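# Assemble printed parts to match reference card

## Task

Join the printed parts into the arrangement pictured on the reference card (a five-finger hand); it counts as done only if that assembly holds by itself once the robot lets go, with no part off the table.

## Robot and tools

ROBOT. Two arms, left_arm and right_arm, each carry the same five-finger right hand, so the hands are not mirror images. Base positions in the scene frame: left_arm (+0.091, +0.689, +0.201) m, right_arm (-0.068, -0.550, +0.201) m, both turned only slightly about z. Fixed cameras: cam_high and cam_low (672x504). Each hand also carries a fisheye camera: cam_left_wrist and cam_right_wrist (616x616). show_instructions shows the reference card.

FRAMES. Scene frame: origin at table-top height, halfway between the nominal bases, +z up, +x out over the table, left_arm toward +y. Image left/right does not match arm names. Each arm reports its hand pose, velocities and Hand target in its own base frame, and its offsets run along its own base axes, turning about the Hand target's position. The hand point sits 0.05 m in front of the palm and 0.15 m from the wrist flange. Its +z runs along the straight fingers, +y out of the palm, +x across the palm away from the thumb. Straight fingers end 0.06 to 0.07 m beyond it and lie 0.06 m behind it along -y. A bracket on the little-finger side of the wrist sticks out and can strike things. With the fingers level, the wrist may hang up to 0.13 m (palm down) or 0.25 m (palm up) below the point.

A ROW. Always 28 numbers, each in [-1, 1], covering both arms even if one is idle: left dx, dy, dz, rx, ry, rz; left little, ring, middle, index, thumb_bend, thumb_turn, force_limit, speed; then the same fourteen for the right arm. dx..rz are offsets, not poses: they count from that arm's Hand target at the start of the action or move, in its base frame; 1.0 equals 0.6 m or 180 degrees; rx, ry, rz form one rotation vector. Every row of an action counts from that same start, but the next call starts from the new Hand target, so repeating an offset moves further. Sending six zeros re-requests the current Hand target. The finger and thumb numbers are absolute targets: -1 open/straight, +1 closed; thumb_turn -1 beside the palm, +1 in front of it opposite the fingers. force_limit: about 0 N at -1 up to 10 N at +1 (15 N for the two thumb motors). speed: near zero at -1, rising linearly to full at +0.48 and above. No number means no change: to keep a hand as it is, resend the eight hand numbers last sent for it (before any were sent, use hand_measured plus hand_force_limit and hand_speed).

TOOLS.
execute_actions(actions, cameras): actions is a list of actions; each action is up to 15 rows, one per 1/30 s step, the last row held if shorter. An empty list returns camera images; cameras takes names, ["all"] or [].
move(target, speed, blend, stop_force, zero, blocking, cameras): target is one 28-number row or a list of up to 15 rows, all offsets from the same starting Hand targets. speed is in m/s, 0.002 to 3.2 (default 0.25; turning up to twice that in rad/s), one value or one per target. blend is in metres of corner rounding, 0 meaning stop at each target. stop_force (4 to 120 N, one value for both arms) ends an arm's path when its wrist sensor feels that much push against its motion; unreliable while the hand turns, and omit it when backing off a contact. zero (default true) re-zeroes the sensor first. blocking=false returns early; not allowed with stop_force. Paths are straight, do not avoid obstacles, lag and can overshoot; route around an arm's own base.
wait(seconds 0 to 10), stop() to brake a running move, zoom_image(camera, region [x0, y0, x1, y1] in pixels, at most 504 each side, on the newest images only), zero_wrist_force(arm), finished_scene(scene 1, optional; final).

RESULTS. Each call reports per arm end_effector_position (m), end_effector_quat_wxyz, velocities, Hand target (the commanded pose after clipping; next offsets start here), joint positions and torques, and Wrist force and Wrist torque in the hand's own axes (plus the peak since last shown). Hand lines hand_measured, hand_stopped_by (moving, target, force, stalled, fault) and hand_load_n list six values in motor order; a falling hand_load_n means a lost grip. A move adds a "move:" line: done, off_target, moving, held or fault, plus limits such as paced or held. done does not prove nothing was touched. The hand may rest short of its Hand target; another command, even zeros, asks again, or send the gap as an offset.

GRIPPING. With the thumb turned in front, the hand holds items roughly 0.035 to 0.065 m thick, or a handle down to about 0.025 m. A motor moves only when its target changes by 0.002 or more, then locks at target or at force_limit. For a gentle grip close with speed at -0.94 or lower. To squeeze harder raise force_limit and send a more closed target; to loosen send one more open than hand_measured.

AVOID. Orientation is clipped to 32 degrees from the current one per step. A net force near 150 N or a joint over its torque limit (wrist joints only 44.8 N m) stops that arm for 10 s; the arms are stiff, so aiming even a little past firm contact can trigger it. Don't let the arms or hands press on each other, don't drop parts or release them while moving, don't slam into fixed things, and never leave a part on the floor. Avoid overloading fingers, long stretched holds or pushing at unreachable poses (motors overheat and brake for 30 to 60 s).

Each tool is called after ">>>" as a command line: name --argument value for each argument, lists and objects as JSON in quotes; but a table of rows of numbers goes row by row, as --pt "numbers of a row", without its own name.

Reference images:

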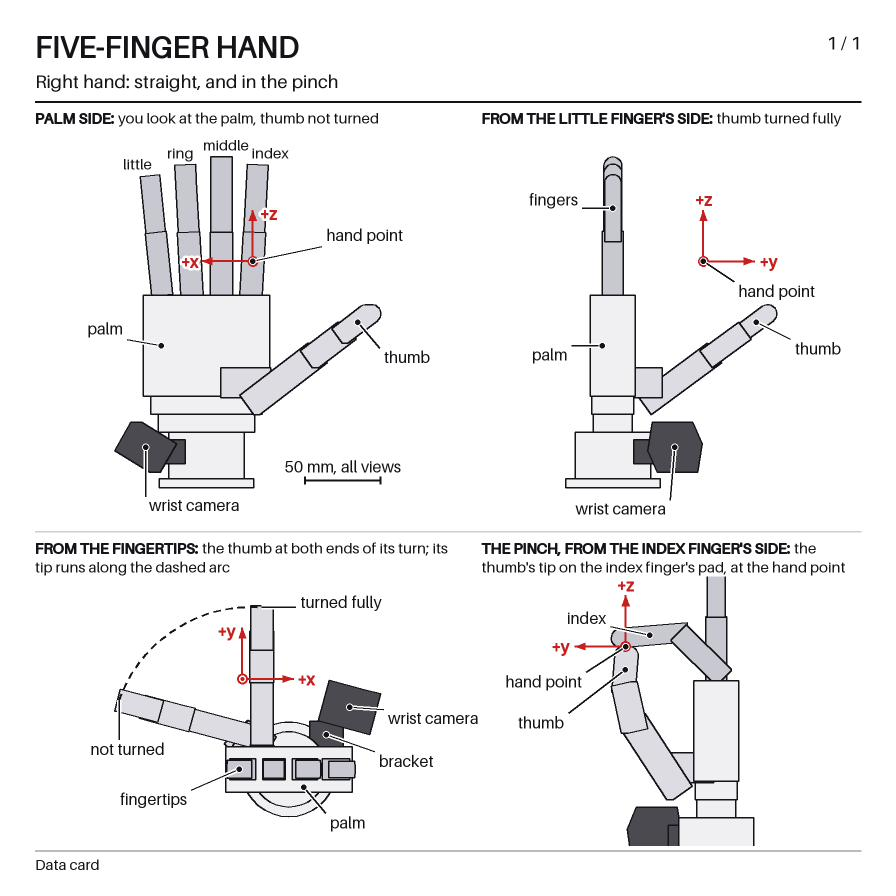

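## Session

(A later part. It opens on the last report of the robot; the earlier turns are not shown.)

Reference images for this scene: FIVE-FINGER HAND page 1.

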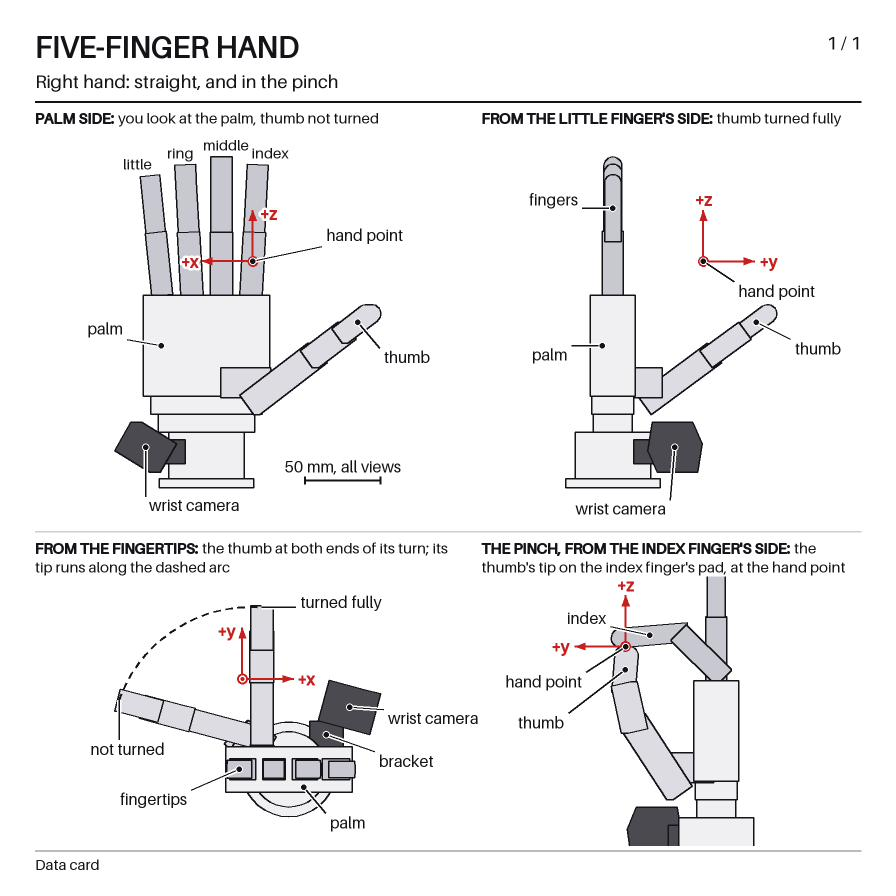

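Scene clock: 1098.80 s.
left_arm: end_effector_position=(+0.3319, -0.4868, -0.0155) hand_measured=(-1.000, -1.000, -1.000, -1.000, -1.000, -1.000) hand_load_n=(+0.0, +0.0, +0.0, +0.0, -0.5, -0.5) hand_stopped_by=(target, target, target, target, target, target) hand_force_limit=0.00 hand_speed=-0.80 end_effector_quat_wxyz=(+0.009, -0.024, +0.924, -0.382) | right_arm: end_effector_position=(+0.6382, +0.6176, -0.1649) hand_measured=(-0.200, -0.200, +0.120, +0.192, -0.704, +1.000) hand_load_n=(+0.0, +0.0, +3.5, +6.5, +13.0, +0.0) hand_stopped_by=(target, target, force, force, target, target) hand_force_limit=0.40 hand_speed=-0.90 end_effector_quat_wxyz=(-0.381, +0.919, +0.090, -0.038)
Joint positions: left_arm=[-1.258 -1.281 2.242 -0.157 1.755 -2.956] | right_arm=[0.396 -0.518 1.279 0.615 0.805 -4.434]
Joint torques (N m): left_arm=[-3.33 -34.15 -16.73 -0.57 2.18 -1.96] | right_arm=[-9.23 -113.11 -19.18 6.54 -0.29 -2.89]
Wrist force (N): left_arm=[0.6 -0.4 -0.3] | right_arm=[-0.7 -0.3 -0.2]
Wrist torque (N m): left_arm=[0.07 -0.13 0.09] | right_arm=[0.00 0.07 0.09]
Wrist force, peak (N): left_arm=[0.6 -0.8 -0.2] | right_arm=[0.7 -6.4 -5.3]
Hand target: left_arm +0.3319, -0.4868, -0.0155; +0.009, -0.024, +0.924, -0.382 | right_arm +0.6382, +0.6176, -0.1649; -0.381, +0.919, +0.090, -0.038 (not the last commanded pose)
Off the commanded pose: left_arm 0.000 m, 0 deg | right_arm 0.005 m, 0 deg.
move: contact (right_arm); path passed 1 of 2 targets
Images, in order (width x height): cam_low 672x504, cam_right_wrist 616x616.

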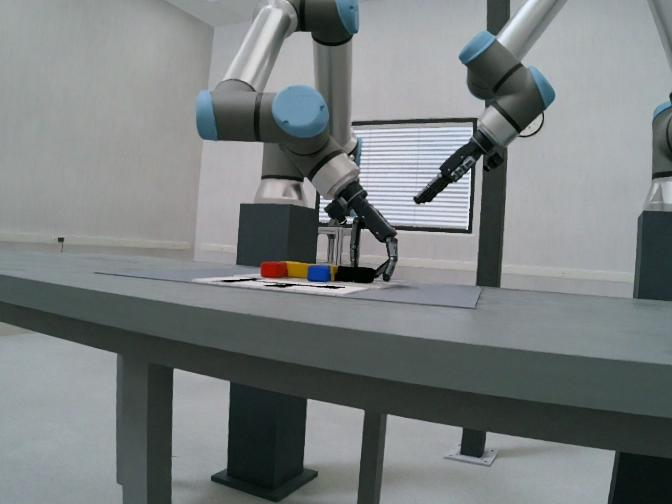

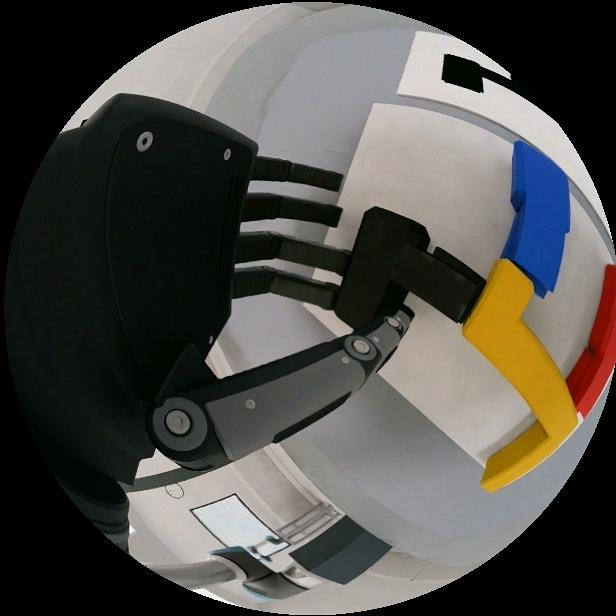

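>>> move --pt "0 0 0 0 0 0 -1 -1 -1 -1 -1 -1 0 -0.8 0 0 0.001 0 0 0 -0.2 -0.2 0.02 -0.02 -0.7 1 0.4 -0.85" --pt "0 0 0 0 0 0 -1 -1 -1 -1 -1 -1 0 -0.8 0 0 0.003 0 0 0 -0.2 -0.2 -0.1 -0.15 -0.7 1 0.4 -0.85" --speed 0.02

>>> move --target '[0,0,0,0,0,0,-1,-1,-1,-1,-1,-1,0,-0.8,0,0,0.2,0,0,0,-0.2,-0.2,-0.1,-0.15,-0.7,1,0.4,-0.85]' --speed 0.1

>>> move --target '[0,0,0,0,0,0,-1,-1,-1,-1,-1,-1,0,-0.8,-0.2,-0.25,0.25,0,0,0,-0.2,-0.2,-0.1,-0.15,-0.7,-1,0.4,0]' --cameras '["all"]'

>>> zoom_image --camera "cam_low" --region '[250, 245, 430, 305]'

>>> zoom_image --camera "cam_left_wrist" --region '[220, 260, 380, 420]'

>>> zoom_image --camera "cam_high" --region '[160, 150, 300, 270]'

Scene clock: 1108.40 s.
left_arm: end_effector_position=(+0.3319, -0.4868, -0.0155) hand_measured=(-1.000, -1.000, -1.000, -1.000, -1.000, -1.000) hand_load_n=(+0.0, +0.0, +0.0, +0.0, +0.0, +0.0) hand_stopped_by=(target, target, target, target, target, target) hand_force_limit=0.00 hand_speed=-0.80 end_effector_quat_wxyz=(+0.009, -0.024, +0.924, -0.382) | right_arm: end_effector_position=(+0.6382, +0.6176, -0.1631) hand_measured=(-0.200, -0.200, -0.100, -0.150, -0.700, +1.000) hand_load_n=(+0.0, +0.0, +0.0, +0.0, +0.0, +0.0) hand_stopped_by=(target, target, target, target, target, target) hand_force_limit=0.40 hand_speed=-0.85 end_effector_quat_wxyz=(-0.381, +0.919, +0.090, -0.038)
Joint positions: left_arm=[-1.258 -1.281 2.242 -0.157 1.755 -2.956] | right_arm=[0.396 -0.52 1.28 0.617 0.805 -4.434]
Joint torques (N m): left_arm=[-3.42 -32.02 -16.72 -0.47 2.19 -1.87] | right_arm=[6.72 -104.16 -20.65 6.17 -2.59 -0.58]
Wrist force (N): left_arm=[0.5 -0.5 -0.2] | right_arm=[-0.6 0.9 0.5]
Wrist torque (N m): left_arm=[0.06 -0.12 0.08] | right_arm=[0.07 0.05 0.11]
Wrist force, peak (N): left_arm=[0.6 -0.5 -0.6] | right_arm=[-0.3 -1.3 -3.2]
Hand target: left_arm +0.3319, -0.4868, -0.0155; +0.009, -0.024, +0.924, -0.382 | right_arm +0.6382, +0.6176, -0.1631; -0.381, +0.919, +0.090, -0.038
Off the commanded pose: left_arm 0.000 m, 0 deg | right_arm 0.000 m, 0 deg.
move: done

Scene clock: 1109.93 s.
left_arm: end_effector_position=(+0.3319, -0.4868, -0.0155) hand_measured=(-1.000, -1.000, -1.000, -1.000, -1.000, -1.000) hand_load_n=(+0.0, +0.0, +0.0, +0.0, +0.0, -0.5) hand_stopped_by=(target, target, target, target, target, target) hand_force_limit=0.00 hand_speed=-0.80 end_effector_quat_wxyz=(+0.009, -0.024, +0.924, -0.382) | right_arm: end_effector_position=(+0.6381, +0.6176, -0.0430) hand_measured=(-0.200, -0.200, -0.100, -0.150, -0.700, +1.000) hand_load_n=(+0.0, +0.0, +0.0, +0.0, +0.0, +0.0) hand_stopped_by=(target, target, target, target, target, target) hand_force_limit=0.40 hand_speed=-0.85 end_effector_quat_wxyz=(-0.381, +0.919, +0.090, -0.038) end_effector_velocity=(+0.000, +0.001, -0.003) end_effector_angular_velocity=(+0.001, -0.001, +0.000)
Joint positions: left_arm=[-1.258 -1.281 2.242 -0.157 1.755 -2.956] | right_arm=[0.396 -0.652 1.29 0.738 0.805 -4.434]
Joint velocities: left_arm=[within noise] | right_arm=[0.001 0.002 0 -0.005 0 0.002]
Joint torques (N m): left_arm=[-3.71 -34.21 -17.21 -0.67 2.1 -2.02] | right_arm=[5.97 -82.09 -31.15 -0.99 -2.71 -0.05]
Wrist force (N): left_arm=[0.2 -0.3 -0.1] | right_arm=[-0.4 1.3 1.1]
Wrist torque (N m): left_arm=[0.08 -0.08 0.07] | right_arm=[0.08 0.01 0.11]
Wrist force, peak (N): left_arm=[0.6 -0.6 -0.1] | right_arm=[-0.9 1.7 1.5]
Hand target: left_arm +0.3319, -0.4868, -0.0155; +0.009, -0.024, +0.924, -0.382 | right_arm +0.6382, +0.6176, -0.0431; -0.381, +0.919, +0.090, -0.038
Off the commanded pose: left_arm 0.000 m, 0 deg | right_arm 0.000 m, 0 deg.
move: done

Scene clock: 1111.40 s.
left_arm: end_effector_position=(+0.3319, -0.4868, -0.0155) hand_measured=(-1.000, -1.000, -1.000, -1.000, -1.000, -1.000) hand_load_n=(+0.0, +0.0, +0.0, +0.0, +0.0, -0.5) hand_stopped_by=(target, target, target, target, target, target) hand_force_limit=0.00 hand_speed=-0.80 end_effector_quat_wxyz=(+0.009, -0.024, +0.924, -0.382) | right_arm: end_effector_position=(+0.5182, +0.4676, +0.1069) hand_measured=(-0.200, -0.200, -0.100, -0.150, -0.700, -1.000) hand_load_n=(+0.0, +0.0, +0.0, +0.0, +0.0, +0.0) hand_stopped_by=(target, target, target, target, target, target) hand_force_limit=0.40 hand_speed=0.00 end_effector_quat_wxyz=(-0.381, +0.919, +0.090, -0.038)
Joint positions: left_arm=[-1.258 -1.281 2.242 -0.157 1.755 -2.956] | right_arm=[0.254 -1.026 1.707 0.834 0.787 -4.631]
Joint torques (N m): left_arm=[-1.66 -34.01 -17.42 -0.62 2.06 -1.92] | right_arm=[7.97 -83.32 -23.55 -0.98 -1.73 1.62]
Wrist force (N): left_arm=[0.5 -0.4 -0.2] | right_arm=[-0.9 0.8 1.0]
Wrist torque (N m): left_arm=[0.06 -0.11 0.08] | right_arm=[0.08 0.17 0.05]
Wrist force, peak (N): left_arm=[0.7 -0.6 -0.2] | right_arm=[0.7 1.3 3.0]
Hand target: left_arm +0.3319, -0.4868, -0.0155; +0.009, -0.024, +0.924, -0.382 | right_arm +0.5182, +0.4676, +0.1069; -0.381, +0.919, +0.090, -0.038
Off the commanded pose: left_arm 0.000 m, 0 deg | right_arm 0.000 m, 0 deg.
move: done

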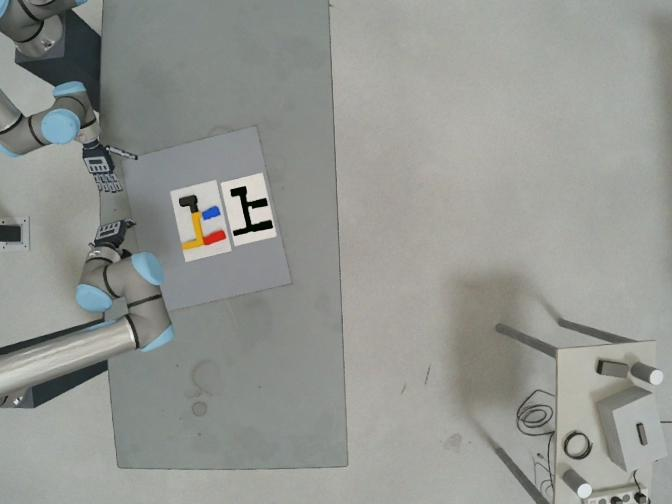

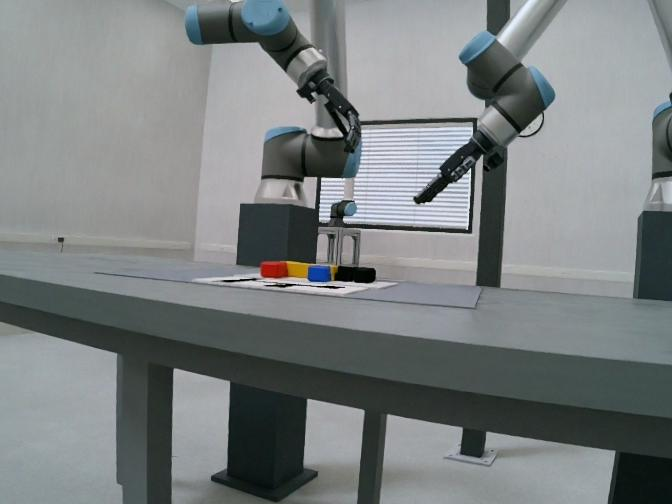

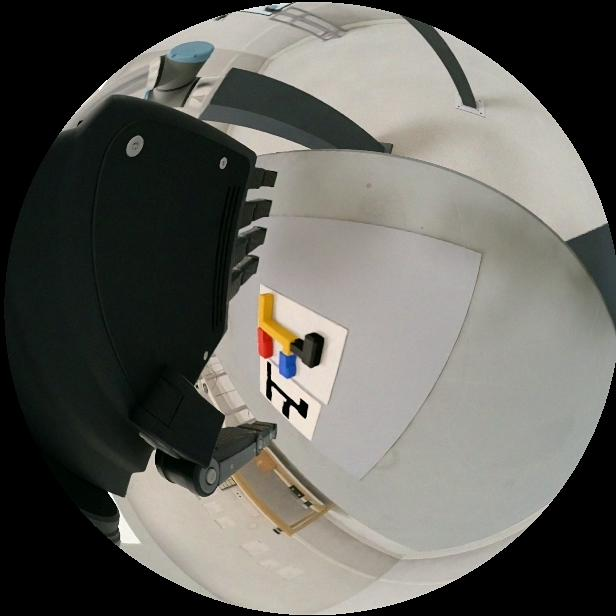

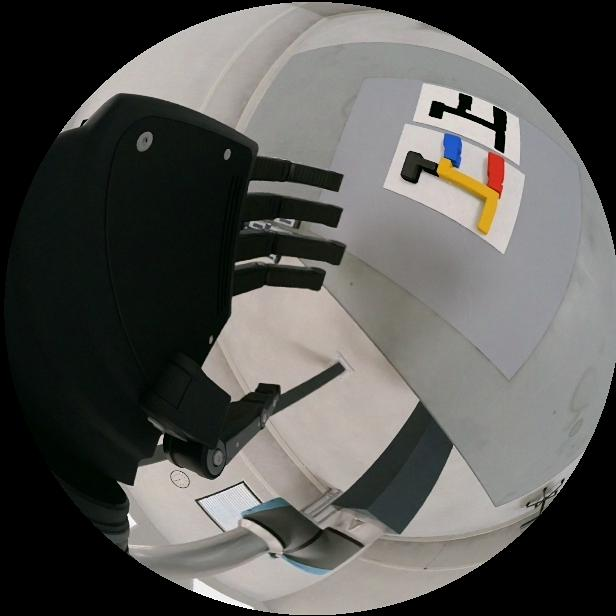

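Scaled by 2.800 from the camera's 672x504 image, which has a finer 960x720 frame.

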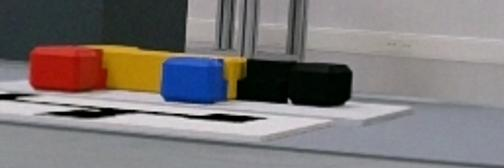

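Scaled by 3.150 from the camera's 616x616 image, which has a finer 880x880 frame.

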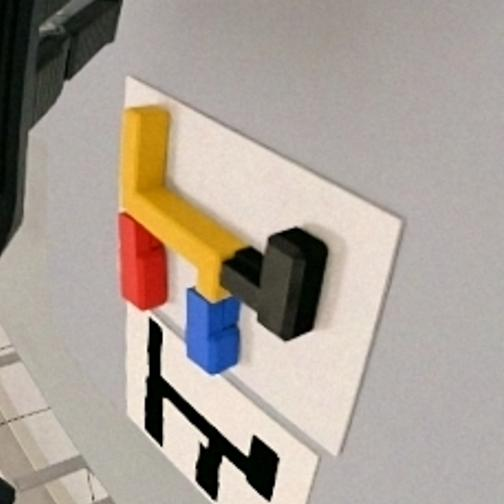

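Scaled by 3.600 from the camera's 672x504 image, which has a finer 960x720 frame.

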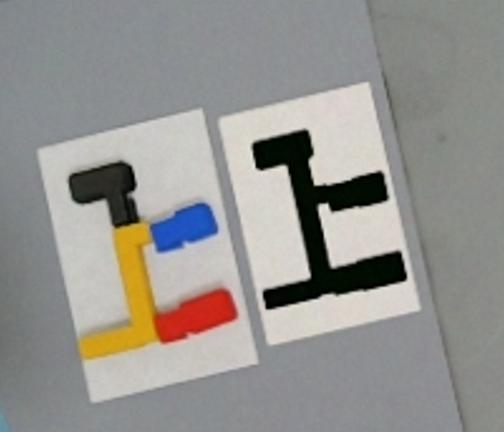

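>>> finished_scene

The scene is finished: the task was done.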